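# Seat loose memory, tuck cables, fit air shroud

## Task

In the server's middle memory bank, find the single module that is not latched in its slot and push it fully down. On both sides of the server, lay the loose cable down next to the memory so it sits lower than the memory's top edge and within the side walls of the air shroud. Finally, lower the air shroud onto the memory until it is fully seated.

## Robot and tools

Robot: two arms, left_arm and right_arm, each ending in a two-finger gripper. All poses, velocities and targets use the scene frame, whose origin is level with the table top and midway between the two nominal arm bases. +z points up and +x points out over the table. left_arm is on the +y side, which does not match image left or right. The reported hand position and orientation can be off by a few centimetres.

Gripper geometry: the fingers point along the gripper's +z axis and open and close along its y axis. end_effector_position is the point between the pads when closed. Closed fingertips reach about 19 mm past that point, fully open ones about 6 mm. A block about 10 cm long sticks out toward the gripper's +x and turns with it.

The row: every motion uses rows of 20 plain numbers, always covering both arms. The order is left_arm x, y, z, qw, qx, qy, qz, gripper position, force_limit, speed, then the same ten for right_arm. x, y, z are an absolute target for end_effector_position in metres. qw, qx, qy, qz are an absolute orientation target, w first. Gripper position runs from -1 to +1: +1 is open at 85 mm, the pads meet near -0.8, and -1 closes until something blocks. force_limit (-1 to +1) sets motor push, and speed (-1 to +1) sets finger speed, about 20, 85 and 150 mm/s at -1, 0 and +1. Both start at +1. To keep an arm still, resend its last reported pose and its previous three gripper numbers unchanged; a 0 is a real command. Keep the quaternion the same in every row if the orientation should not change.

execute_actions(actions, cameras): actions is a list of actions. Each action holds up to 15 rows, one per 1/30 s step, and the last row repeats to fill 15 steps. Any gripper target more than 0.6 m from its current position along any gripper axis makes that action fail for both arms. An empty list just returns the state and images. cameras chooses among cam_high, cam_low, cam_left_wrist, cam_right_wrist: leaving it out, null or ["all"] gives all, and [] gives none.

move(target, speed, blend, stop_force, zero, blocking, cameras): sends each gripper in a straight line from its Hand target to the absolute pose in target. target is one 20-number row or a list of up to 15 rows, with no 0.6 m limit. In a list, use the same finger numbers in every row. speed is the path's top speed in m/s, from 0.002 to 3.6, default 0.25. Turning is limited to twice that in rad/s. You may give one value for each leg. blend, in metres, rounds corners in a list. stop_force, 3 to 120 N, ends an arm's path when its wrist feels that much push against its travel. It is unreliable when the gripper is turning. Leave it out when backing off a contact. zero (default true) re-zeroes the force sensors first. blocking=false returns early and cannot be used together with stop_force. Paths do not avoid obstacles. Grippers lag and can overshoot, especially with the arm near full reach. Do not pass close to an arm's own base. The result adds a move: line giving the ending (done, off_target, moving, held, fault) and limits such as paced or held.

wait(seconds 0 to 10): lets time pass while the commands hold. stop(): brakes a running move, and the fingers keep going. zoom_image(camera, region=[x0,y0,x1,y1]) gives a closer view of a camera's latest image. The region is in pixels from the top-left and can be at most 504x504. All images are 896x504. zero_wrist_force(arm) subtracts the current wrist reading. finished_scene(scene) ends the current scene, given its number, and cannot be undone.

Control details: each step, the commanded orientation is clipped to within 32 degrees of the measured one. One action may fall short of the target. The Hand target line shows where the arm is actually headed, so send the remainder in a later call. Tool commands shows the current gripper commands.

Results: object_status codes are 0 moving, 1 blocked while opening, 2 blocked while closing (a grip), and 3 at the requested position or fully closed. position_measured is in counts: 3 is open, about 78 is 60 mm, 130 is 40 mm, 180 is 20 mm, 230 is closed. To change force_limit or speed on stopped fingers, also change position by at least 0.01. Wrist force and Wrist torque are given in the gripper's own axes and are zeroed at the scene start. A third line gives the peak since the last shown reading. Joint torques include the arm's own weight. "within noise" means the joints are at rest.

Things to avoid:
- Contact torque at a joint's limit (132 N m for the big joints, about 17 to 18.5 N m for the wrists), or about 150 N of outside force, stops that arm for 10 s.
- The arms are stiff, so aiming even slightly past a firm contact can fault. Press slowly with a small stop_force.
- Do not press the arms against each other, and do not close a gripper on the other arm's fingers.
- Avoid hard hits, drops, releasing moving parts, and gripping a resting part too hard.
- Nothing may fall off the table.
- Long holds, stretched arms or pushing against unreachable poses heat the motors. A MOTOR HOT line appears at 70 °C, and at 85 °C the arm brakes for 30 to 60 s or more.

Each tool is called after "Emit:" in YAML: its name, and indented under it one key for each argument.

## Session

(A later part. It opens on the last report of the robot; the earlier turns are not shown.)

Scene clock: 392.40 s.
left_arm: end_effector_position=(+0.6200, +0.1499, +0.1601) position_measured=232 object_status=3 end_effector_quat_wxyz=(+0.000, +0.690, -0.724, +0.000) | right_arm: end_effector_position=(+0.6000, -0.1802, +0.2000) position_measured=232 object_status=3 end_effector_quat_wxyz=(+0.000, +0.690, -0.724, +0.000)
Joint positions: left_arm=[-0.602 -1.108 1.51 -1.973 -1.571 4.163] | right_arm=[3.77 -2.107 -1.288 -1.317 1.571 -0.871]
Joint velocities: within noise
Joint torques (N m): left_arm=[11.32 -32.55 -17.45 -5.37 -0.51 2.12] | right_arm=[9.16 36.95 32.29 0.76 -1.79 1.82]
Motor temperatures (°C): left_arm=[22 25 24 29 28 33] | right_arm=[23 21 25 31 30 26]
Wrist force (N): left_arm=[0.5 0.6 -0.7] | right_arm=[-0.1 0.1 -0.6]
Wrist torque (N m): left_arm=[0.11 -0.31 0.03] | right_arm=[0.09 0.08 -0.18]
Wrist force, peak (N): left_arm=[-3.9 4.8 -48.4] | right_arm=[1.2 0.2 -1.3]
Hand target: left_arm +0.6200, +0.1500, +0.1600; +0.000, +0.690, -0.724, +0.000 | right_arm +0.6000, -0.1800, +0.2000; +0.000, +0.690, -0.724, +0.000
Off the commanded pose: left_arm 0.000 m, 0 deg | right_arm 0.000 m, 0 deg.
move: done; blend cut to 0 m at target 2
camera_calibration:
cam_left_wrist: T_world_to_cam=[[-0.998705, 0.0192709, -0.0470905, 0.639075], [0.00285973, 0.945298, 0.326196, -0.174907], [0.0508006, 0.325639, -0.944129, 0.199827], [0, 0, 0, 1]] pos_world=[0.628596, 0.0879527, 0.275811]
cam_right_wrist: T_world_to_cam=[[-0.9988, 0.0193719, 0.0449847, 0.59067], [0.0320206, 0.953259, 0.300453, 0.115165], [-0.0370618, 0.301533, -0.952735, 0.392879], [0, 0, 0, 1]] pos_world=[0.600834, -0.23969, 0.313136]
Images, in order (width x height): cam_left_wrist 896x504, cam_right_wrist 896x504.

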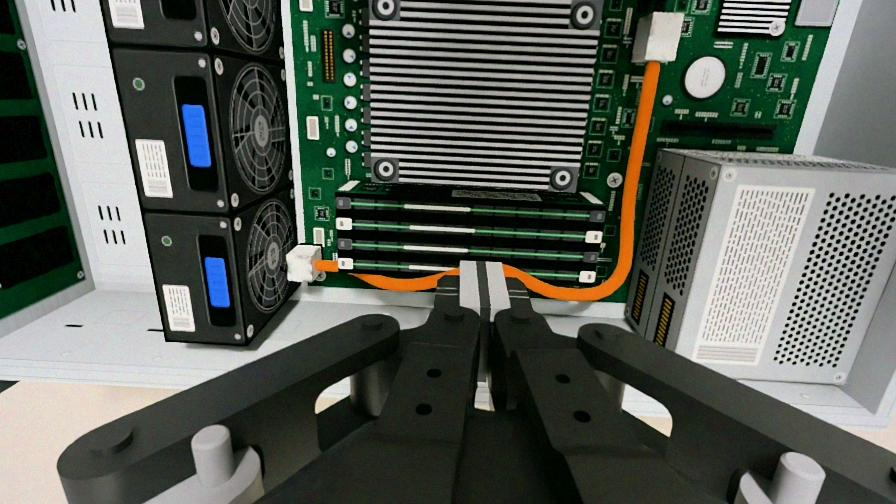

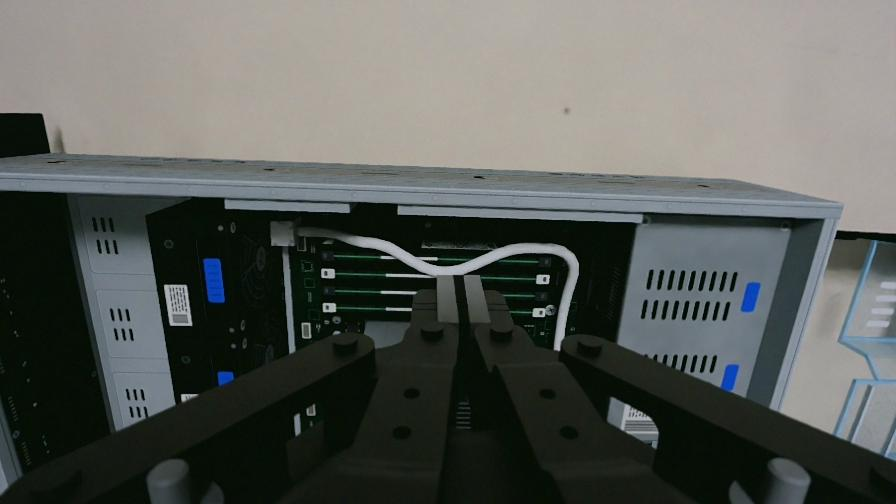

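Emit:
move:
  target:
    - [0.64,0.154,0.12,0,0.69025,-0.72357,0,-1,-0.6,0,0.603,-0.127,0.12,0,0.69025,-0.72357,0,-1,-0.6,0]
    - [0.64,0.154,0.082,0,0.69025,-0.72357,0,-1,-0.6,0,0.603,-0.127,0.082,0,0.69025,-0.72357,0,-1,-0.6,0]
  speed: [0.2,0.06]
  blend: [0.01,0]
  stop_force: 10
  cameras: ["cam_left_wrist","cam_right_wrist"]

Emit:
move:
  target:
    - [0.64,0.154,0.068,0,0.69025,-0.72357,0,-1,-0.6,0,0.603,-0.127,0.068,0,0.69025,-0.72357,0,-1,-0.6,0]
  speed: 0.008
  stop_force: 4
  cameras: []

Scene clock: 443.37 s.
left_arm: end_effector_position=(+0.6400, +0.1540, +0.0820) position_measured=232 object_status=3 end_effector_quat_wxyz=(+0.000, +0.690, -0.724, +0.000) | right_arm: end_effector_position=(+0.6030, -0.1270, +0.0820) position_measured=232 object_status=3 end_effector_quat_wxyz=(+0.000, +0.690, -0.724, +0.000)
Joint positions: left_arm=[-0.58 -0.988 1.54 -2.123 -1.571 4.184] | right_arm=[3.826 -2.273 -1.333 -1.107 1.571 -0.816]
Joint velocities: within noise
Joint torques (N m): left_arm=[11.07 -35.42 -17.94 -5.22 1.03 2.25] | right_arm=[9.5 41.18 11.85 4.68 -1.88 1.94]
Motor temperatures (°C): left_arm=[22 25 24 29 28 33] | right_arm=[23 21 25 31 30 26]
Wrist force (N): left_arm=[0.6 0.2 -0.7] | right_arm=[0.4 0.3 -0.6]
Wrist torque (N m): left_arm=[0.03 -0.30 0.04] | right_arm=[0.09 0.03 -0.18]
Wrist force, peak (N): left_arm=[0.5 0.9 -1.5] | right_arm=[0.7 -0.3 -1.9]
Hand target: left_arm +0.6400, +0.1540, +0.0820; +0.000, +0.690, -0.724, +0.000 | right_arm +0.6030, -0.1270, +0.0820; +0.000, +0.690, -0.724, +0.000
Off the commanded pose: left_arm 0.000 m, 0 deg | right_arm 0.000 m, 0 deg.
move: done
camera_calibration:
cam_left_wrist: T_world_to_cam=[[-0.998705, 0.0192676, -0.0470916, 0.655297], [0.00285627, 0.945298, 0.326196, -0.153395], [0.0508006, 0.325639, -0.944129, 0.123834], [0, 0, 0, 1]] pos_world=[0.648596, 0.0920527, 0.197811]
cam_right_wrist: T_world_to_cam=[[-0.9988, 0.0193741, 0.0449854, 0.597944], [0.032023, 0.953259, 0.300453, 0.0998076], [-0.0370618, 0.301533, -0.952735, 0.264526], [0, 0, 0, 1]] pos_world=[0.603834, -0.18649, 0.195137]
Images, in order (width x height): cam_left_wrist 896x504, cam_right_wrist 896x504.

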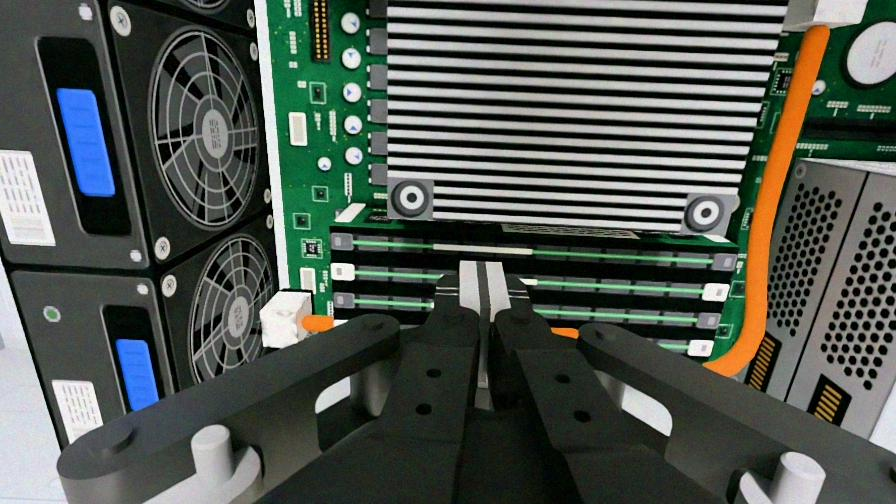

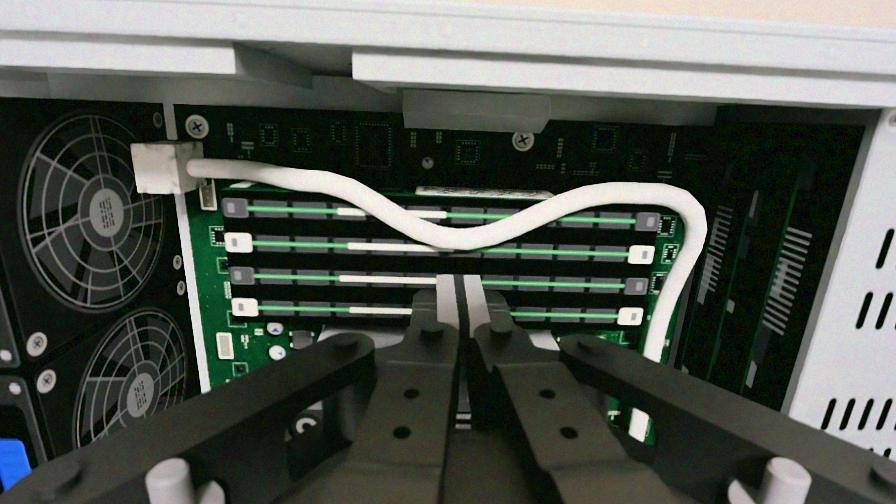

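Scene clock: 445.67 s.
left_arm: end_effector_position=(+0.6400, +0.1540, +0.0742) position_measured=232 object_status=3 end_effector_quat_wxyz=(+0.000, +0.690, -0.724, +0.000) | right_arm: end_effector_position=(+0.6030, -0.1270, +0.0764) position_measured=232 object_status=3 end_effector_quat_wxyz=(+0.000, +0.690, -0.724, +0.000)
Joint positions: left_arm=[-0.58 -0.978 1.547 -2.14 -1.571 4.184] | right_arm=[3.826 -2.279 -1.338 -1.096 1.571 -0.816]
Joint velocities: within noise
Joint torques (N m): left_arm=[8.91 -50.09 -26.29 0.3 0.89 2.14] | right_arm=[9.17 58.39 26.82 0.94 -1.56 1.82]
Motor temperatures (°C): left_arm=[22 25 24 29 28 33] | right_arm=[23 21 25 31 30 26]
Wrist force (N): left_arm=[1.3 -0.3 -7.7] | right_arm=[0.9 1.3 -5.9]
Wrist torque (N m): left_arm=[0.09 -0.23 0.05] | right_arm=[0.12 0.04 -0.18]
Wrist force, peak (N): left_arm=[-3.2 6.7 -21.5] | right_arm=[4.1 4.4 -20.2]
Hand target: left_arm +0.6400, +0.1540, +0.0742; +0.000, +0.690, -0.724, +0.000 | right_arm +0.6030, -0.1270, +0.0764; +0.000, +0.690, -0.724, +0.000
Off the commanded pose: left_arm 0.006 m, 0 deg | right_arm 0.008 m, 0 deg.
move: contact (left_arm, right_arm)
No camera images: "cameras" was empty.

Emit:
move:
  target:
    - [0.640,0.154,0.0762,0,0.69025,-0.72357,0,-1,-0.6,0,0.603,-0.127,0.0784,0,0.69025,-0.72357,0,-1,-0.6,0]
    - [0.640,0.176,0.0762,0,0.69025,-0.72357,0,-1,-0.6,0,0.603,-0.150,0.0784,0,0.69025,-0.72357,0,-1,-0.6,0]
  speed: 0.025
  cameras: ["cam_left_wrist","cam_right_wrist"]

Scene clock: 486.43 s.
left_arm: end_effector_position=(+0.6400, +0.1758, +0.0762) position_measured=232 object_status=3 end_effector_quat_wxyz=(+0.000, +0.690, -0.724, +0.000) | right_arm: end_effector_position=(+0.6030, -0.1498, +0.0784) position_measured=232 object_status=3 end_effector_quat_wxyz=(+0.000, +0.690, -0.724, +0.000)
Joint positions: left_arm=[-0.553 -0.996 1.572 -2.147 -1.571 4.212] | right_arm=[3.801 -2.253 -1.379 -1.081 1.571 -0.84]
Joint velocities: within noise
Joint torques (N m): left_arm=[12.18 -52.95 -14.47 -4.5 1.62 2.1] | right_arm=[-8.64 62.59 11.5 4.72 -1.47 -1.63]
Motor temperatures (°C): left_arm=[22 25 24 29 28 33] | right_arm=[23 21 25 31 30 26]
Wrist force (N): left_arm=[2.4 -0.9 -2.4] | right_arm=[-0.6 -0.1 -0.8]
Wrist torque (N m): left_arm=[0.09 -0.29 0.04] | right_arm=[0.00 0.08 -0.19]
Wrist force, peak (N): left_arm=[1.6 -0.5 -7.8] | right_arm=[1.0 0.7 -6.5]
Hand target: left_arm +0.6400, +0.1760, +0.0762; +0.000, +0.690, -0.724, +0.000 | right_arm +0.6030, -0.1500, +0.0784; +0.000, +0.690, -0.724, +0.000
Off the commanded pose: left_arm 0.000 m, 0 deg | right_arm 0.000 m, 0 deg.
move: done
camera_calibration:
cam_left_wrist: T_world_to_cam=[[-0.998705, 0.0192709, -0.0470905, 0.654603], [0.00285973, 0.945298, 0.326196, -0.172113], [0.0508006, 0.325639, -0.944129, 0.111259], [0, 0, 0, 1]] pos_world=[0.648596, 0.113853, 0.192011]
cam_right_wrist: T_world_to_cam=[[-0.9988, 0.0193741, 0.0449854, 0.598548], [0.032023, 0.953259, 0.300453, 0.122624], [-0.0370618, 0.301533, -0.952735, 0.267971], [0, 0, 0, 1]] pos_world=[0.603834, -0.20929, 0.191537]
Images, in order (width x height): cam_left_wrist 896x504, cam_right_wrist 896x504.

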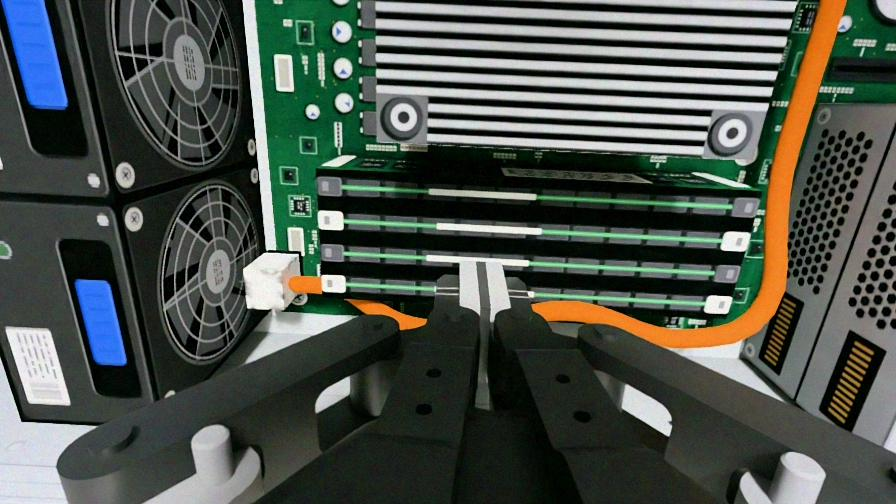

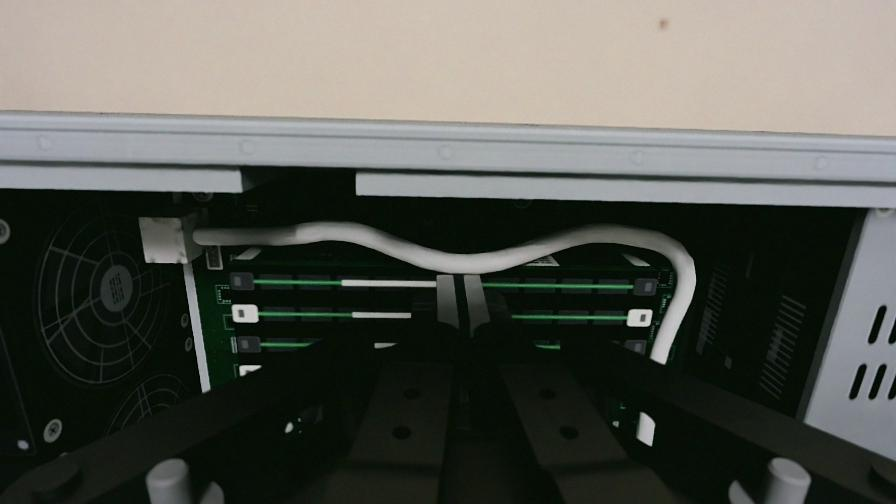

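Emit:
move:
  target: [0.640,0.187,0.0762,0,0.69025,-0.72357,0,-1,-0.6,0,0.603,-0.162,0.0784,0,0.69025,-0.72357,0,-1,-0.6,0]
  speed: 0.02
  stop_force: 10
  cameras: ["cam_left_wrist","cam_right_wrist"]

Scene clock: 496.17 s.
left_arm: end_effector_position=(+0.6400, +0.1870, +0.0762) position_measured=232 object_status=3 end_effector_quat_wxyz=(+0.000, +0.690, -0.724, +0.000) | right_arm: end_effector_position=(+0.6030, -0.1620, +0.0784) position_measured=232 object_status=3 end_effector_quat_wxyz=(+0.000, +0.690, -0.724, +0.000)
Joint positions: left_arm=[-0.538 -1.003 1.585 -2.152 -1.571 4.227] | right_arm=[3.788 -2.24 -1.401 -1.071 1.571 -0.854]
Joint velocities: within noise
Joint torques (N m): left_arm=[11.09 -53.28 -16.9 -5.02 -1.76 2.11] | right_arm=[-7.55 61.33 12.32 4.7 -0.84 -1.64]
Motor temperatures (°C): left_arm=[22 25 24 29 28 33] | right_arm=[23 21 25 31 30 26]
Wrist force (N): left_arm=[0.7 0.2 -1.8] | right_arm=[-0.1 0.1 -0.6]
Wrist torque (N m): left_arm=[0.04 -0.26 0.03] | right_arm=[0.05 0.10 -0.19]
Wrist force, peak (N): left_arm=[2.4 -1.3 -2.3] | right_arm=[-0.9 0.4 -0.9]
Hand target: left_arm +0.6400, +0.1870, +0.0762; +0.000, +0.690, -0.724, +0.000 | right_arm +0.6030, -0.1620, +0.0784; +0.000, +0.690, -0.724, +0.000
Off the commanded pose: left_arm 0.000 m, 0 deg | right_arm 0.000 m, 0 deg.
move: done
camera_calibration:
cam_left_wrist: T_world_to_cam=[[-0.998705, 0.0192709, -0.0470905, 0.654388], [0.00285973, 0.945298, 0.326196, -0.1827], [0.0508006, 0.325639, -0.944129, 0.107612], [0, 0, 0, 1]] pos_world=[0.648596, 0.125053, 0.192011]
cam_right_wrist: T_world_to_cam=[[-0.9988, 0.0193741, 0.0449854, 0.598784], [0.032023, 0.953259, 0.300453, 0.134253], [-0.0370618, 0.301533, -0.952735, 0.271649], [0, 0, 0, 1]] pos_world=[0.603834, -0.22149, 0.191537]
Images, in order (width x height): cam_left_wrist 896x504, cam_right_wrist 896x504.

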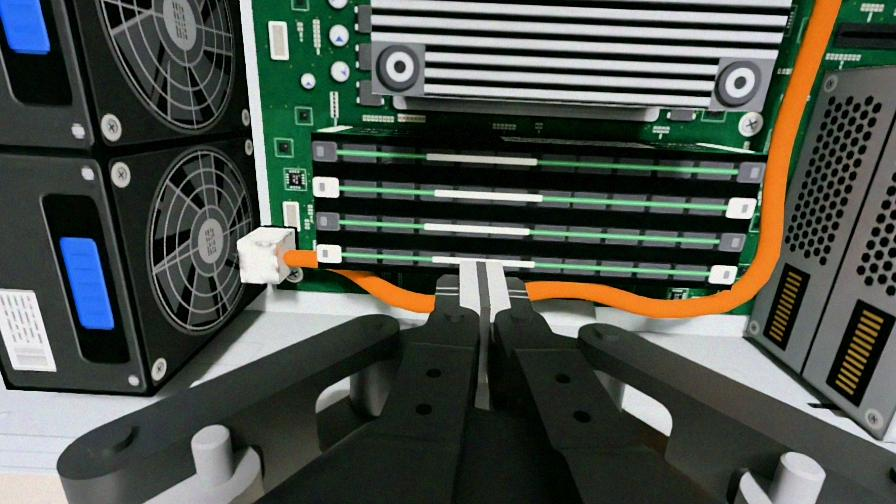

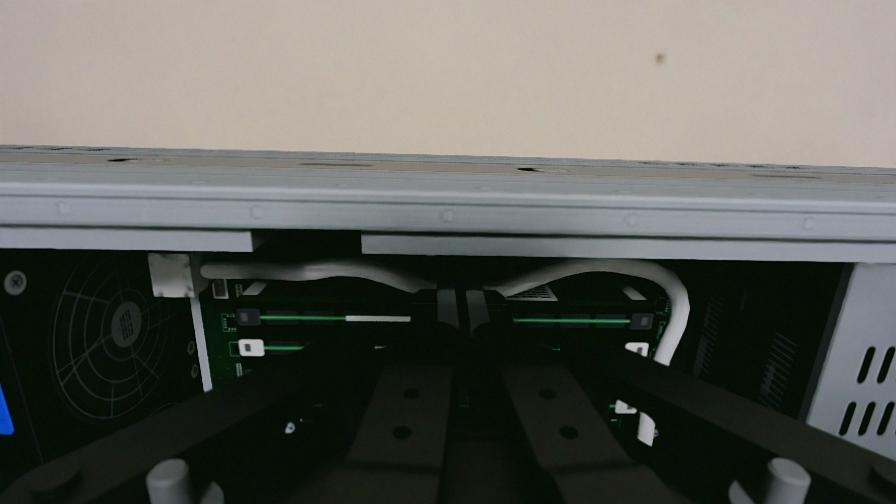

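Emit:
move:
  target:
    - [0.640,0.187,0.10,0,0.69025,-0.72357,0,-1,-0.6,0,0.603,-0.162,0.10,0,0.69025,-0.72357,0,-1,-0.6,0]
    - [0.640,0.165,0.16,0,0.69025,-0.72357,0,-1,-0.6,0,0.603,-0.172,0.18,0,0.69025,-0.72357,0,-1,-0.6,0]
  speed: 0.15
  cameras: ["cam_left_wrist","cam_right_wrist"]

Scene clock: 506.80 s.
left_arm: end_effector_position=(+0.6400, +0.1650, +0.1599) position_measured=232 object_status=3 end_effector_quat_wxyz=(+0.000, +0.690, -0.724, +0.000) | right_arm: end_effector_position=(+0.6030, -0.1720, +0.1799) position_measured=232 object_status=3 end_effector_quat_wxyz=(+0.000, +0.690, -0.724, +0.000)
Joint positions: left_arm=[-0.566 -1.079 1.466 -1.957 -1.571 4.198] | right_arm=[3.777 -2.136 -1.296 -1.281 1.571 -0.865]
Joint velocities: within noise
Joint torques (N m): left_arm=[-9.27 -52.46 -32.19 -0.51 -0.59 -2.65] | right_arm=[-7.53 60.79 31.55 0.89 2.04 -1.67]
Motor temperatures (°C): left_arm=[22 25 24 29 28 33] | right_arm=[23 21 25 31 30 26]
Wrist force (N): left_arm=[0.6 0.3 -0.5] | right_arm=[0.0 0.0 -0.4]
Wrist torque (N m): left_arm=[0.05 -0.32 0.04] | right_arm=[0.06 0.08 -0.17]
Wrist force, peak (N): left_arm=[0.9 0.2 -2.1] | right_arm=[0.2 0.1 -1.7]
Hand target: left_arm +0.6400, +0.1650, +0.1600; +0.000, +0.690, -0.724, +0.000 | right_arm +0.6030, -0.1720, +0.1800; +0.000, +0.690, -0.724, +0.000
Off the commanded pose: left_arm 0.000 m, 0 deg | right_arm 0.000 m, 0 deg.
move: done
camera_calibration:
cam_left_wrist: T_world_to_cam=[[-0.998705, 0.0191732, -0.0471242, 0.658768], [0.00275643, 0.945299, 0.326192, -0.189106], [0.0508007, 0.32564, -0.944128, 0.193705], [0, 0, 0, 1]] pos_world=[0.648596, 0.103053, 0.275611]
cam_right_wrist: T_world_to_cam=[[-0.998803, 0.0194035, 0.04489, 0.594454], [0.0320223, 0.953258, 0.300456, 0.113319], [-0.0369618, 0.301534, -0.952739, 0.371213], [0, 0, 0, 1]] pos_world=[0.603834, -0.23149, 0.292936]
Images, in order (width x height): cam_left_wrist 896x504, cam_right_wrist 896x504.

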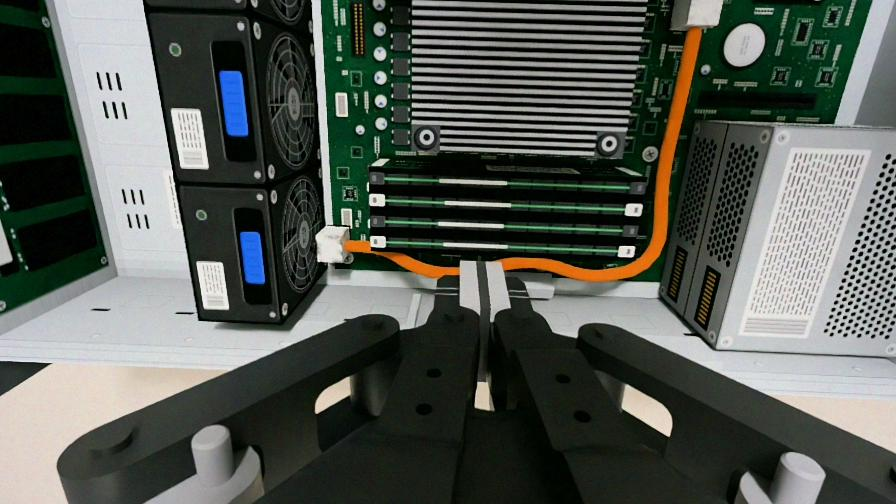

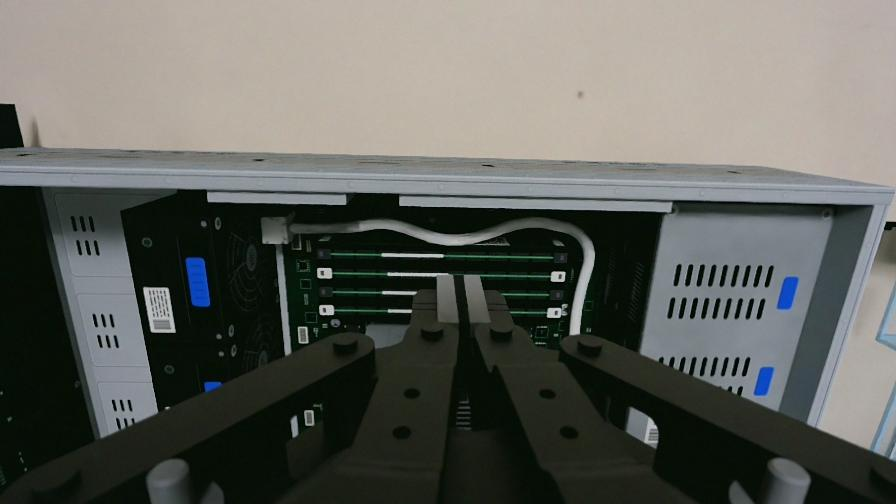

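Emit:
zoom_image:
  camera: "cam_right_wrist"
  region: [250, 190, 630, 350]

Emit:
zoom_image:
  camera: "cam_left_wrist"
  region: [300, 150, 680, 320]

Scaled by 1.326 from the camera's 896x504 image, which has a finer 1280x720 frame.

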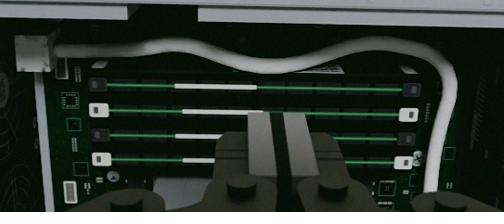

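Scaled by 1.326 from the camera's 896x504 image, which has a finer 1280x720 frame.

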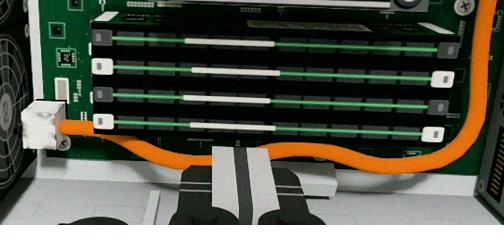

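Emit:
move:
  target: [0.640,0.254,0.18,0,0.69025,-0.72357,0,-1,-0.6,0,0.603,-0.100,0.18,0,0.69025,-0.72357,0,-1,-0.6,0]
  speed: 0.25
  cameras: ["cam_left_wrist","cam_right_wrist"]

Scene clock: 547.13 s.
left_arm: end_effector_position=(+0.6400, +0.2539, +0.1800) position_measured=232 object_status=3 end_effector_quat_wxyz=(+0.000, +0.690, -0.724, +0.000) | right_arm: end_effector_position=(+0.6030, -0.1001, +0.1800) position_measured=232 object_status=3 end_effector_quat_wxyz=(+0.000, +0.690, -0.724, +0.000) end_effector_velocity=(+0.001, +0.002, +0.001) end_effector_angular_velocity=(+0.001, -0.001, +0.000)
Joint positions: left_arm=[-0.447 -1.155 1.526 -1.941 -1.571 4.318] | right_arm=[3.853 -2.222 -1.153 -1.337 1.571 -0.788]
Joint velocities: left_arm=[within noise] | right_arm=[0.001 -0.002 0.006 -0.002 0 0.001]
Joint torques (N m): left_arm=[10.49 -50.58 -18.14 -0.36 -2.32 2.21] | right_arm=[9 40.89 32.4 0.98 -1.98 1.91]
Motor temperatures (°C): left_arm=[22 25 24 29 28 33] | right_arm=[23 22 25 31 30 26]
Wrist force (N): left_arm=[0.6 0.7 -0.4] | right_arm=[-0.2 0.0 -0.6]
Wrist torque (N m): left_arm=[0.12 -0.31 0.03] | right_arm=[0.07 0.12 -0.18]
Wrist force, peak (N): left_arm=[2.2 0.3 -0.7] | right_arm=[1.4 0.2 -0.3]
Hand target: left_arm +0.6400, +0.2540, +0.1800; +0.000, +0.690, -0.724, +0.000 | right_arm +0.6030, -0.1000, +0.1800; +0.000, +0.690, -0.724, +0.000
Off the commanded pose: left_arm 0.000 m, 0 deg | right_arm 0.000 m, 0 deg.
move: done
camera_calibration:
cam_left_wrist: T_world_to_cam=[[-0.998705, 0.0192709, -0.0470905, 0.657984], [0.00285973, 0.945298, 0.326196, -0.279672], [0.0508006, 0.325639, -0.944129, 0.183765], [0, 0, 0, 1]] pos_world=[0.648596, 0.191853, 0.295711]
cam_right_wrist: T_world_to_cam=[[-0.9988, 0.0193691, 0.0449866, 0.593013], [0.0320221, 0.95323, 0.300544, 0.0446896], [-0.0370613, 0.301624, -0.952706, 0.349788], [0, 0, 0, 1]] pos_world=[0.603834, -0.15959, 0.293136]
Images, in order (width x height): cam_left_wrist 896x504, cam_right_wrist 896x504.

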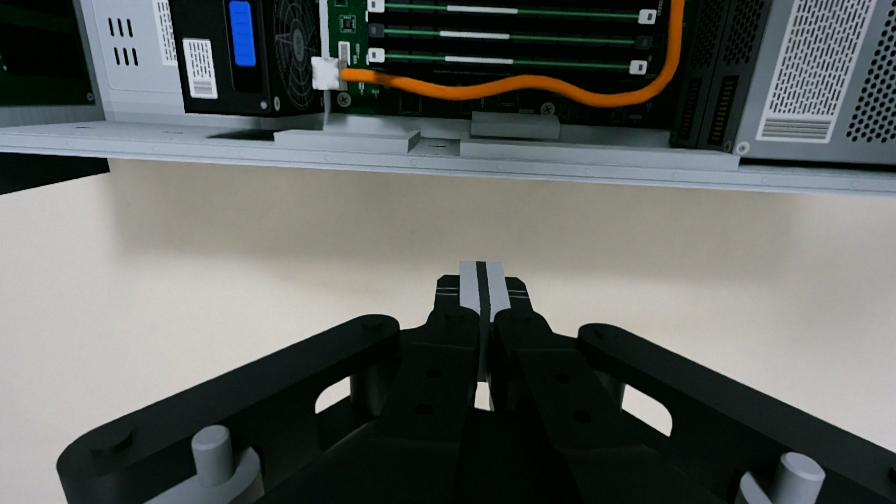

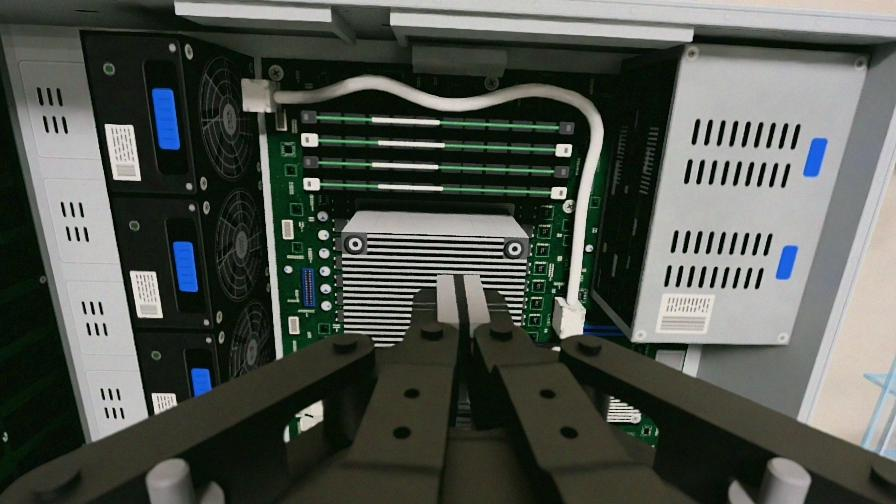

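Emit:
zoom_image:
  camera: "cam_left_wrist"
  region: [320, 0, 700, 160]

Emit:
zoom_image:
  camera: "cam_right_wrist"
  region: [240, 40, 620, 200]

Scaled by 1.326 from the camera's 896x504 image, which has a finer 1280x720 frame.

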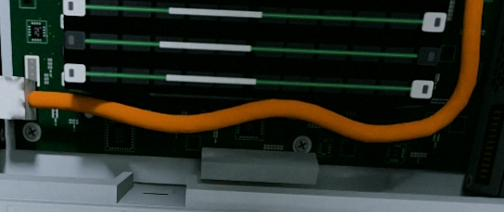

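Scaled by 1.326 from the camera's 896x504 image, which has a finer 1280x720 frame.

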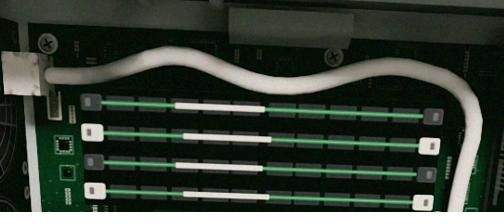

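Emit:
move:
  target:
    - [0.632,0.1875,0.165,0,0.69025,-0.72357,0,-1,-0.6,0,0.595,-0.1635,0.14,0,0.69025,-0.72357,0,-1,-0.6,0]
    - [0.632,0.1875,0.082,0,0.69025,-0.72357,0,-1,-0.6,0,0.595,-0.1635,0.084,0,0.69025,-0.72357,0,-1,-0.6,0]
  speed: [0.25, 0.12]
  blend: [0.02, 0]
  cameras: []

Emit:
move:
  target: [0.632,0.1875,0.0735,0,0.69025,-0.72357,0,-1,-0.6,0,0.595,-0.1635,0.0755,0,0.69025,-0.72357,0,-1,-0.6,0]
  speed: 0.008
  stop_force: 8
  cameras: ["cam_left_wrist","cam_right_wrist"]

Scene clock: 666.33 s.
left_arm: end_effector_position=(+0.6320, +0.1875, +0.0822) position_measured=232 object_status=3 end_effector_quat_wxyz=(+0.000, +0.690, -0.724, +0.000) | right_arm: end_effector_position=(+0.5950, -0.1635, +0.0841) position_measured=232 object_status=3 end_effector_quat_wxyz=(+0.000, +0.690, -0.724, +0.000)
Joint positions: left_arm=[-0.544 -1.027 1.606 -2.15 -1.571 4.221] | right_arm=[3.793 -2.217 -1.425 -1.07 1.571 -0.848]
Joint velocities: within noise
Joint torques (N m): left_arm=[-5.03 -33.69 -16.5 -5.51 1.73 -1.95] | right_arm=[-7.34 38.78 11.23 4.85 -1.84 -1.67]
Motor temperatures (°C): left_arm=[22 25 24 29 28 33] | right_arm=[23 22 25 31 30 26]
Wrist force (N): left_arm=[0.3 0.6 -0.6] | right_arm=[-0.1 0.0 -0.8]
Wrist torque (N m): left_arm=[0.11 -0.25 0.03] | right_arm=[0.05 0.10 -0.18]
Wrist force, peak (N): left_arm=[1.9 0.3 -1.6] | right_arm=[-1.1 0.3 -1.7]
Hand target: left_arm +0.6320, +0.1875, +0.0820; +0.000, +0.690, -0.724, +0.000 | right_arm +0.5950, -0.1635, +0.0840; +0.000, +0.690, -0.724, +0.000
Off the commanded pose: left_arm 0.000 m, 0 deg | right_arm 0.000 m, 0 deg.
move: done
No camera images: "cameras" was empty.

Scene clock: 668.80 s.
left_arm: end_effector_position=(+0.6320, +0.1875, +0.0742) position_measured=232 object_status=3 end_effector_quat_wxyz=(+0.000, +0.690, -0.724, +0.000) | right_arm: end_effector_position=(+0.5950, -0.1635, +0.0763) position_measured=232 object_status=3 end_effector_quat_wxyz=(+0.000, +0.690, -0.724, +0.000)
Joint positions: left_arm=[-0.544 -1.016 1.612 -2.167 -1.571 4.221] | right_arm=[3.793 -2.226 -1.432 -1.054 1.571 -0.848]
Joint velocities: within noise
Joint torques (N m): left_arm=[4.34 -47.22 -25.82 -0.02 1.86 0.44] | right_arm=[-5.85 54.82 26.83 0.95 -1.64 -1.54]
Motor temperatures (°C): left_arm=[22 25 24 29 28 33] | right_arm=[23 22 25 31 30 26]
Wrist force (N): left_arm=[-0.3 2.1 -9.8] | right_arm=[1.3 2.8 -7.7]
Wrist torque (N m): left_arm=[0.08 -0.23 0.03] | right_arm=[0.05 0.14 -0.18]
Wrist force, peak (N): left_arm=[-2.6 5.2 -18.5] | right_arm=[3.6 5.2 -18.6]
Hand target: left_arm +0.6320, +0.1875, +0.0742; +0.000, +0.690, -0.724, +0.000 | right_arm +0.5950, -0.1635, +0.0763; +0.000, +0.690, -0.724, +0.000
Off the commanded pose: left_arm 0.001 m, 0 deg | right_arm 0.001 m, 0 deg.
move: contact (left_arm, right_arm)
camera_calibration:
cam_left_wrist: T_world_to_cam=[[-0.9987, 0.0192058, -0.0472186, 0.646319], [0.00275645, 0.945299, 0.326192, -0.182399], [0.0509005, 0.325638, -0.944123, 0.105808], [0, 0, 0, 1]] pos_world=[0.640596, 0.125553, 0.189911]
cam_right_wrist: T_world_to_cam=[[-0.9988, 0.0193719, 0.0449847, 0.590917], [0.0320206, 0.953259, 0.300453, 0.136572], [-0.0370618, 0.301533, -0.952735, 0.269804], [0, 0, 0, 1]] pos_world=[0.595834, -0.22299, 0.189436]
Images, in order (width x height): cam_left_wrist 896x504, cam_right_wrist 896x504.

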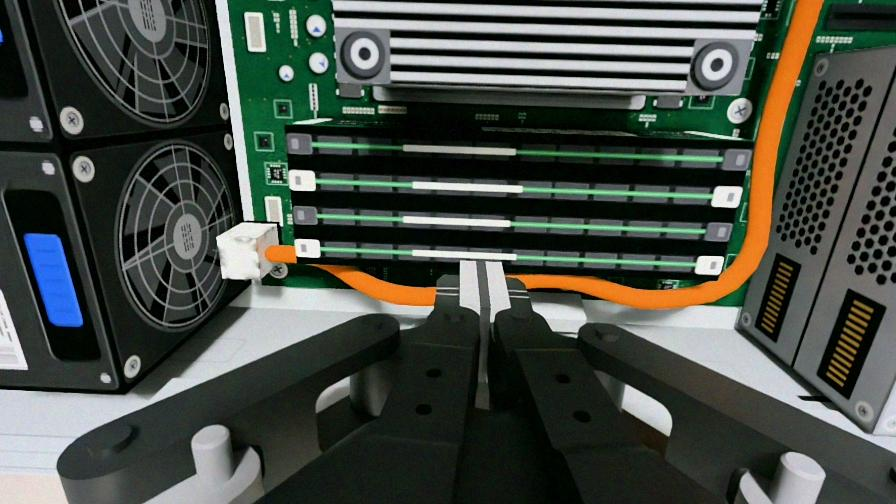

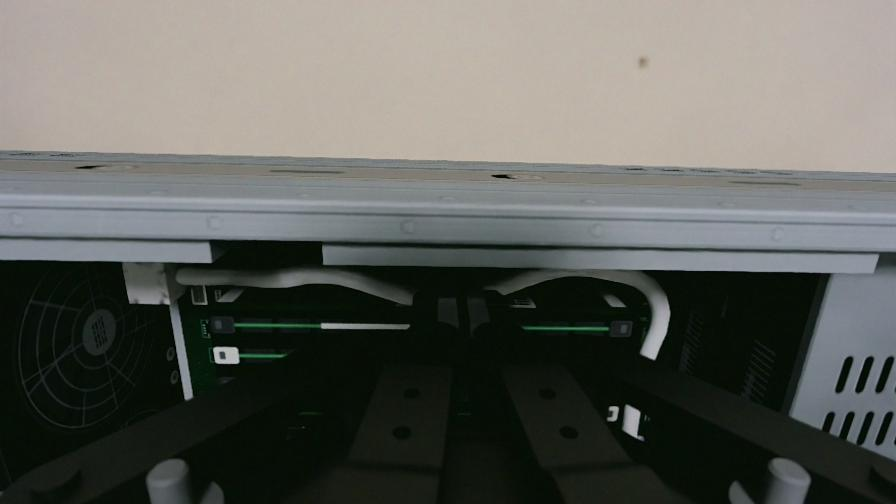

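Emit:
move:
  target:
    - [0.632,0.1875,0.0749,0,0.69025,-0.72357,0,-1,-0.6,0,0.595,-0.1635,0.0770,0,0.69025,-0.72357,0,-1,-0.6,0]
    - [0.632,0.1915,0.0749,0,0.69025,-0.72357,0,-1,-0.6,0,0.595,-0.1680,0.0770,0,0.69025,-0.72357,0,-1,-0.6,0]
  speed: 0.01
  cameras: []

Emit:
move:
  target: [0.632,0.1915,0.0690,0,0.69025,-0.72357,0,-1,-0.6,0,0.595,-0.1680,0.0710,0,0.69025,-0.72357,0,-1,-0.6,0]
  speed: 0.008
  stop_force: 8
  cameras: []

Scene clock: 680.10 s.
left_arm: end_effector_position=(+0.6320, +0.1913, +0.0749) position_measured=232 object_status=3 end_effector_quat_wxyz=(+0.000, +0.690, -0.724, +0.000) | right_arm: end_effector_position=(+0.5950, -0.1678, +0.0770) position_measured=232 object_status=3 end_effector_quat_wxyz=(+0.000, +0.690, -0.724, +0.000)
Joint positions: left_arm=[-0.539 -1.02 1.616 -2.167 -1.571 4.226] | right_arm=[3.789 -2.221 -1.439 -1.052 1.571 -0.853]
Joint velocities: within noise
Joint torques (N m): left_arm=[10.13 -53.43 -15.14 -5.32 1.78 1.8] | right_arm=[-6.47 60.1 10.66 4.72 -1.05 -1.76]
Motor temperatures (°C): left_arm=[22 25 24 29 28 33] | right_arm=[23 22 25 31 30 26]
Wrist force (N): left_arm=[0.6 0.3 -1.6] | right_arm=[-0.4 0.2 -0.3]
Wrist torque (N m): left_arm=[0.06 -0.29 0.04] | right_arm=[0.06 0.15 -0.17]
Wrist force, peak (N): left_arm=[-0.5 1.5 -10.4] | right_arm=[1.4 2.3 -8.4]
Hand target: left_arm +0.6320, +0.1915, +0.0749; +0.000, +0.690, -0.724, +0.000 | right_arm +0.5950, -0.1680, +0.0770; +0.000, +0.690, -0.724, +0.000
Off the commanded pose: left_arm 0.000 m, 0 deg | right_arm 0.000 m, 0 deg.
move: done
No camera images: "cameras" was empty.

Scene clock: 681.80 s.
left_arm: end_effector_position=(+0.6320, +0.1915, +0.0719) position_measured=232 object_status=3 end_effector_quat_wxyz=(+0.000, +0.690, -0.724, +0.000) | right_arm: end_effector_position=(+0.5950, -0.1680, +0.0761) position_measured=232 object_status=3 end_effector_quat_wxyz=(+0.000, +0.690, -0.724, +0.000)
Joint positions: left_arm=[-0.538 -1.016 1.619 -2.174 -1.571 4.227] | right_arm=[3.788 -2.222 -1.44 -1.05 1.571 -0.853]
Joint velocities: within noise
Joint torques (N m): left_arm=[-5.63 -50 -26.78 -0.38 -3.38 1.36] | right_arm=[-2.94 54.57 26.92 1.15 -1.03 -0.58]
Motor temperatures (°C): left_arm=[22 25 24 29 28 33] | right_arm=[23 22 25 31 30 26]
Wrist force (N): left_arm=[-3.6 -0.5 -4.8] | right_arm=[1.7 2.9 -9.5]
Wrist torque (N m): left_arm=[0.11 -0.27 0.03] | right_arm=[0.03 0.07 -0.19]
Wrist force, peak (N): left_arm=[-5.7 2.2 -14.1] | right_arm=[3.4 4.8 -18.8]
Hand target: left_arm +0.6320, +0.1915, +0.0719; +0.000, +0.690, -0.724, +0.000 | right_arm +0.5950, -0.1680, +0.0761; +0.000, +0.690, -0.724, +0.000
Off the commanded pose: left_arm 0.003 m, 0 deg | right_arm 0.005 m, 0 deg.
move: contact (left_arm, right_arm)
No camera images: "cameras" was empty.

Emit:
move:
  target:
    - [0.632,0.1915,0.0749,0,0.69025,-0.72357,0,-1,-0.6,0,0.595,-0.1680,0.0775,0,0.69025,-0.72357,0,-1,-0.6,0]
    - [0.632,0.1928,0.0749,0,0.69025,-0.72357,0,-1,-0.6,0,0.595,-0.1697,0.0775,0,0.69025,-0.72357,0,-1,-0.6,0]
  speed: 0.01
  cameras: []

Emit:
move:
  target: [0.632,0.1928,0.0660,0,0.69025,-0.72357,0,-1,-0.6,0,0.595,-0.1697,0.0680,0,0.69025,-0.72357,0,-1,-0.6,0]
  speed: 0.008
  stop_force: 8
  cameras: []

Scene clock: 693.33 s.
left_arm: end_effector_position=(+0.6320, +0.1925, +0.0749) position_measured=232 object_status=3 end_effector_quat_wxyz=(+0.000, +0.690, -0.724, +0.000) | right_arm: end_effector_position=(+0.5950, -0.1694, +0.0775) position_measured=232 object_status=3 end_effector_quat_wxyz=(+0.000, +0.690, -0.724, +0.000)
Joint positions: left_arm=[-0.537 -1.02 1.617 -2.168 -1.571 4.228] | right_arm=[3.787 -2.219 -1.441 -1.052 1.571 -0.855]
Joint velocities: within noise
Joint torques (N m): left_arm=[10.54 -53.15 -15.79 -0.25 1.58 1.8] | right_arm=[-7.6 60.8 11.75 4.16 -0.91 -1.38]
Motor temperatures (°C): left_arm=[22 25 24 29 28 33] | right_arm=[23 22 25 31 30 26]
Wrist force (N): left_arm=[0.4 0.0 -0.5] | right_arm=[-0.3 0.3 -0.5]
Wrist torque (N m): left_arm=[0.02 -0.27 0.03] | right_arm=[0.09 0.13 -0.16]
Wrist force, peak (N): left_arm=[-3.8 -0.8 -5.7] | right_arm=[1.7 2.7 -10.1]
Hand target: left_arm +0.6320, +0.1928, +0.0749; +0.000, +0.690, -0.724, +0.000 | right_arm +0.5950, -0.1697, +0.0775; +0.000, +0.690, -0.724, +0.000
Off the commanded pose: left_arm 0.000 m, 0 deg | right_arm 0.000 m, 0 deg.
move: done
No camera images: "cameras" was empty.

Scene clock: 695.43 s.
left_arm: end_effector_position=(+0.6320, +0.1928, +0.0660) position_measured=232 object_status=3 end_effector_quat_wxyz=(+0.000, +0.690, -0.724, +0.000) | right_arm: end_effector_position=(+0.5950, -0.1697, +0.0680) position_measured=232 object_status=3 end_effector_quat_wxyz=(+0.000, +0.690, -0.724, +0.000)
Joint positions: left_arm=[-0.537 -1.009 1.625 -2.187 -1.571 4.228] | right_arm=[3.786 -2.23 -1.45 -1.033 1.571 -0.855]
Joint velocities: within noise
Joint torques (N m): left_arm=[10.86 -33.18 -17.14 -5.38 1.81 1.66] | right_arm=[-1.95 38.63 11.87 4.88 -0.48 -1.52]
Motor temperatures (°C): left_arm=[22 25 24 29 28 33] | right_arm=[23 22 25 31 30 26]
Wrist force (N): left_arm=[-0.3 1.2 -3.4] | right_arm=[0.7 0.4 -1.2]
Wrist torque (N m): left_arm=[0.00 -0.23 0.03] | right_arm=[0.06 0.12 -0.16]
Wrist force, peak (N): left_arm=[0.0 1.5 -3.7] | right_arm=[1.6 1.2 -4.8]
Hand target: left_arm +0.6320, +0.1928, +0.0660; +0.000, +0.690, -0.724, +0.000 | right_arm +0.5950, -0.1697, +0.0680; +0.000, +0.690, -0.724, +0.000
Off the commanded pose: left_arm 0.000 m, 0 deg | right_arm 0.000 m, 0 deg.
move: done
No camera images: "cameras" was empty.

Emit:
move:
  target: [0.632,0.1928,0.0550,0,0.69025,-0.72357,0,-1,-0.6,0,0.595,-0.1697,0.0570,0,0.69025,-0.72357,0,-1,-0.6,0]
  speed: 0.01
  stop_force: 10
  cameras: ["cam_left_wrist","cam_right_wrist"]

Scene clock: 704.03 s.
left_arm: end_effector_position=(+0.6320, +0.1928, +0.0550) position_measured=232 object_status=3 end_effector_quat_wxyz=(+0.000, +0.690, -0.724, +0.000) | right_arm: end_effector_position=(+0.5950, -0.1697, +0.0570) position_measured=232 object_status=3 end_effector_quat_wxyz=(+0.000, +0.690, -0.724, +0.000)
Joint positions: left_arm=[-0.537 -0.993 1.633 -2.211 -1.571 4.228] | right_arm=[3.786 -2.244 -1.458 -1.01 1.571 -0.855]
Joint velocities: within noise
Joint torques (N m): left_arm=[9.37 -33.82 -16.19 -5.35 1.78 1.71] | right_arm=[9.62 38.71 11.87 4.83 0.7 -1.38]
Motor temperatures (°C): left_arm=[22 25 24 29 28 33] | right_arm=[23 22 25 31 30 26]
Wrist force (N): left_arm=[-0.4 1.5 -3.6] | right_arm=[1.0 0.5 -1.4]
Wrist torque (N m): left_arm=[-0.01 -0.30 0.02] | right_arm=[0.04 0.09 -0.16]
Wrist force, peak (N): left_arm=[-0.7 2.1 -4.0] | right_arm=[1.4 0.2 -2.0]
Hand target: left_arm +0.6320, +0.1928, +0.0550; +0.000, +0.690, -0.724, +0.000 | right_arm +0.5950, -0.1697, +0.0570; +0.000, +0.690, -0.724, +0.000
Off the commanded pose: left_arm 0.000 m, 0 deg | right_arm 0.000 m, 0 deg.
move: done
camera_calibration:
cam_left_wrist: T_world_to_cam=[[-0.998705, 0.0192676, -0.0470916, 0.645288], [0.00285627, 0.945298, 0.326196, -0.181242], [0.0508006, 0.325639, -0.944129, 0.0861141], [0, 0, 0, 1]] pos_world=[0.640596, 0.130853, 0.170811]
cam_right_wrist: T_world_to_cam=[[-0.9988, 0.0193741, 0.0449854, 0.591906], [0.032023, 0.953259, 0.300453, 0.148279], [-0.0370618, 0.301533, -0.952735, 0.253286], [0, 0, 0, 1]] pos_world=[0.595834, -0.22919, 0.170137]
Images, in order (width x height): cam_left_wrist 896x504, cam_right_wrist 896x504.

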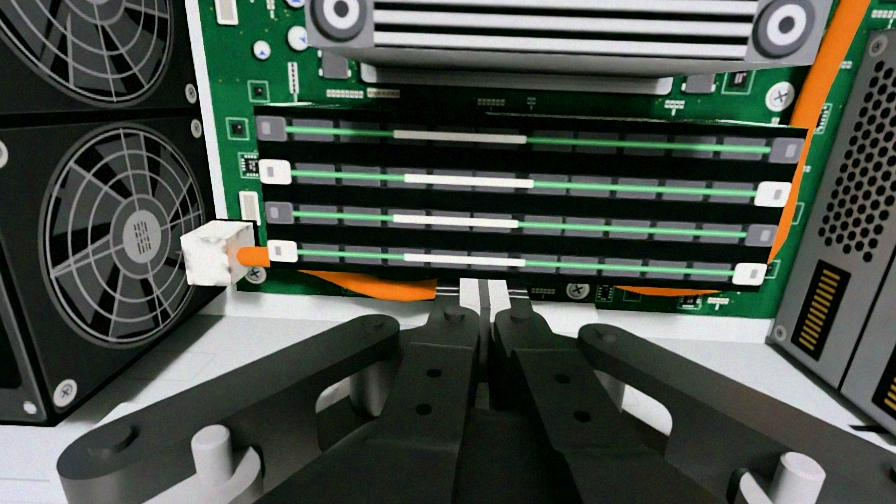

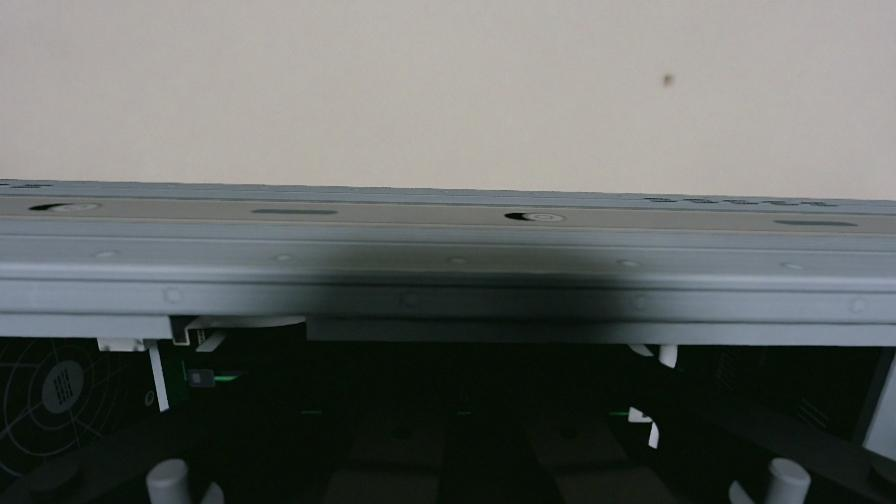

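Emit:
move:
  target:
    - [0.632,0.1928,0.165,0,0.69025,-0.72357,0,-1,-0.6,0,0.595,-0.1697,0.14,0,0.69025,-0.72357,0,-1,-0.6,0]
    - [0.632,0.245,0.18,0,0.69025,-0.72357,0,-1,-0.6,0,0.595,-0.100,0.18,0,0.69025,-0.72357,0,-1,-0.6,0]
  speed: [0.1, 0.25]
  blend: [0.01, 0]
  cameras: ["cam_left_wrist","cam_right_wrist"]

Scene clock: 714.37 s.
left_arm: end_effector_position=(+0.6320, +0.2449, +0.1800) position_measured=232 object_status=3 end_effector_quat_wxyz=(+0.000, +0.690, -0.724, +0.000) | right_arm: end_effector_position=(+0.5950, -0.1001, +0.1800) position_measured=232 object_status=3 end_effector_quat_wxyz=(+0.000, +0.690, -0.724, +0.000)
Joint positions: left_arm=[-0.465 -1.168 1.544 -1.947 -1.571 4.3] | right_arm=[3.861 -2.205 -1.182 -1.325 1.571 -0.781]
Joint velocities: within noise
Joint torques (N m): left_arm=[11.34 -49.27 -19.69 -0.38 -2.18 2.3] | right_arm=[9.61 40.67 31.89 1.11 -0.09 1.93]
Motor temperatures (°C): left_arm=[22 25 24 29 28 33] | right_arm=[23 22 25 31 30 26]
Wrist force (N): left_arm=[0.4 0.5 -0.6] | right_arm=[0.1 0.1 -0.5]
Wrist torque (N m): left_arm=[0.09 -0.30 0.03] | right_arm=[0.10 0.07 -0.18]
Wrist force, peak (N): left_arm=[-0.2 1.9 -4.3] | right_arm=[-2.1 1.2 -1.3]
Hand target: left_arm +0.6320, +0.2450, +0.1800; +0.000, +0.690, -0.724, +0.000 | right_arm +0.5950, -0.1000, +0.1800; +0.000, +0.690, -0.724, +0.000
Off the commanded pose: left_arm 0.000 m, 0 deg | right_arm 0.000 m, 0 deg.
move: done
camera_calibration:
cam_left_wrist: T_world_to_cam=[[-0.998705, 0.0192709, -0.0470905, 0.650165], [0.00285973, 0.945298, 0.326196, -0.271236], [0.0508006, 0.325639, -0.944129, 0.18707], [0, 0, 0, 1]] pos_world=[0.640596, 0.182953, 0.295711]
cam_right_wrist: T_world_to_cam=[[-0.998803, 0.0194035, 0.04489, 0.585064], [0.0320223, 0.953258, 0.300456, 0.0450061], [-0.0369618, 0.301534, -0.952739, 0.349332], [0, 0, 0, 1]] pos_world=[0.595834, -0.15959, 0.293036]
Images, in order (width x height): cam_left_wrist 896x504, cam_right_wrist 896x504.

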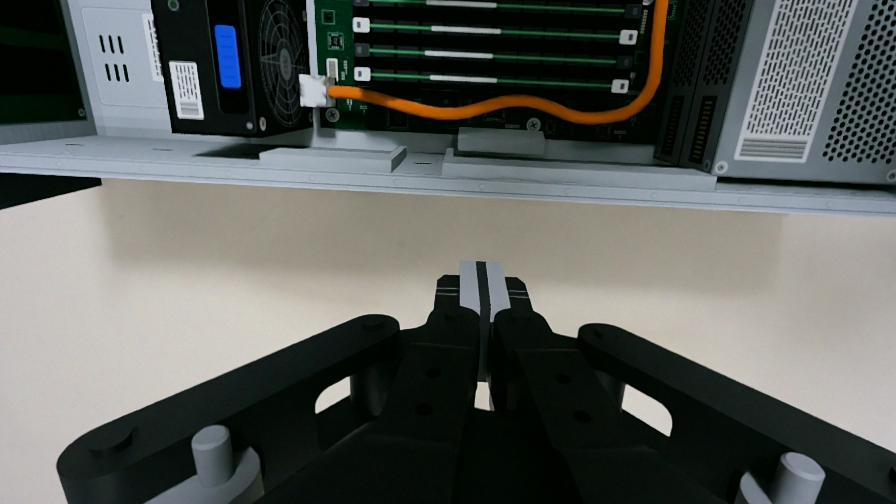

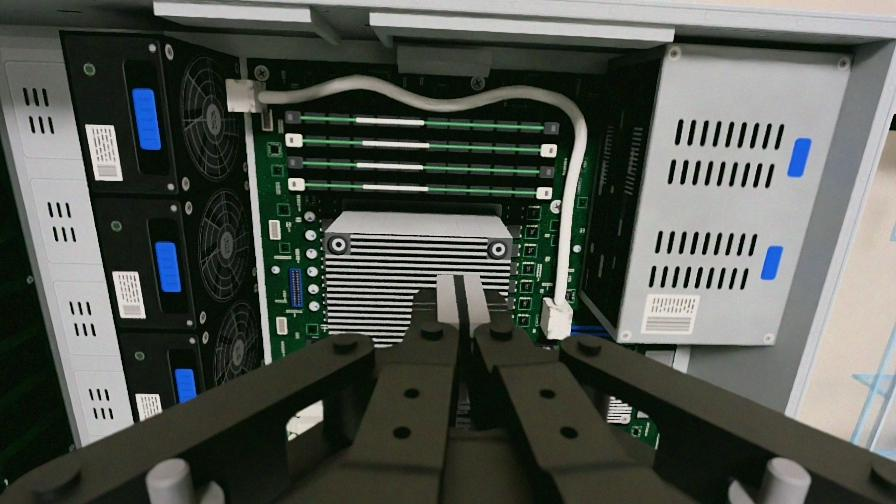

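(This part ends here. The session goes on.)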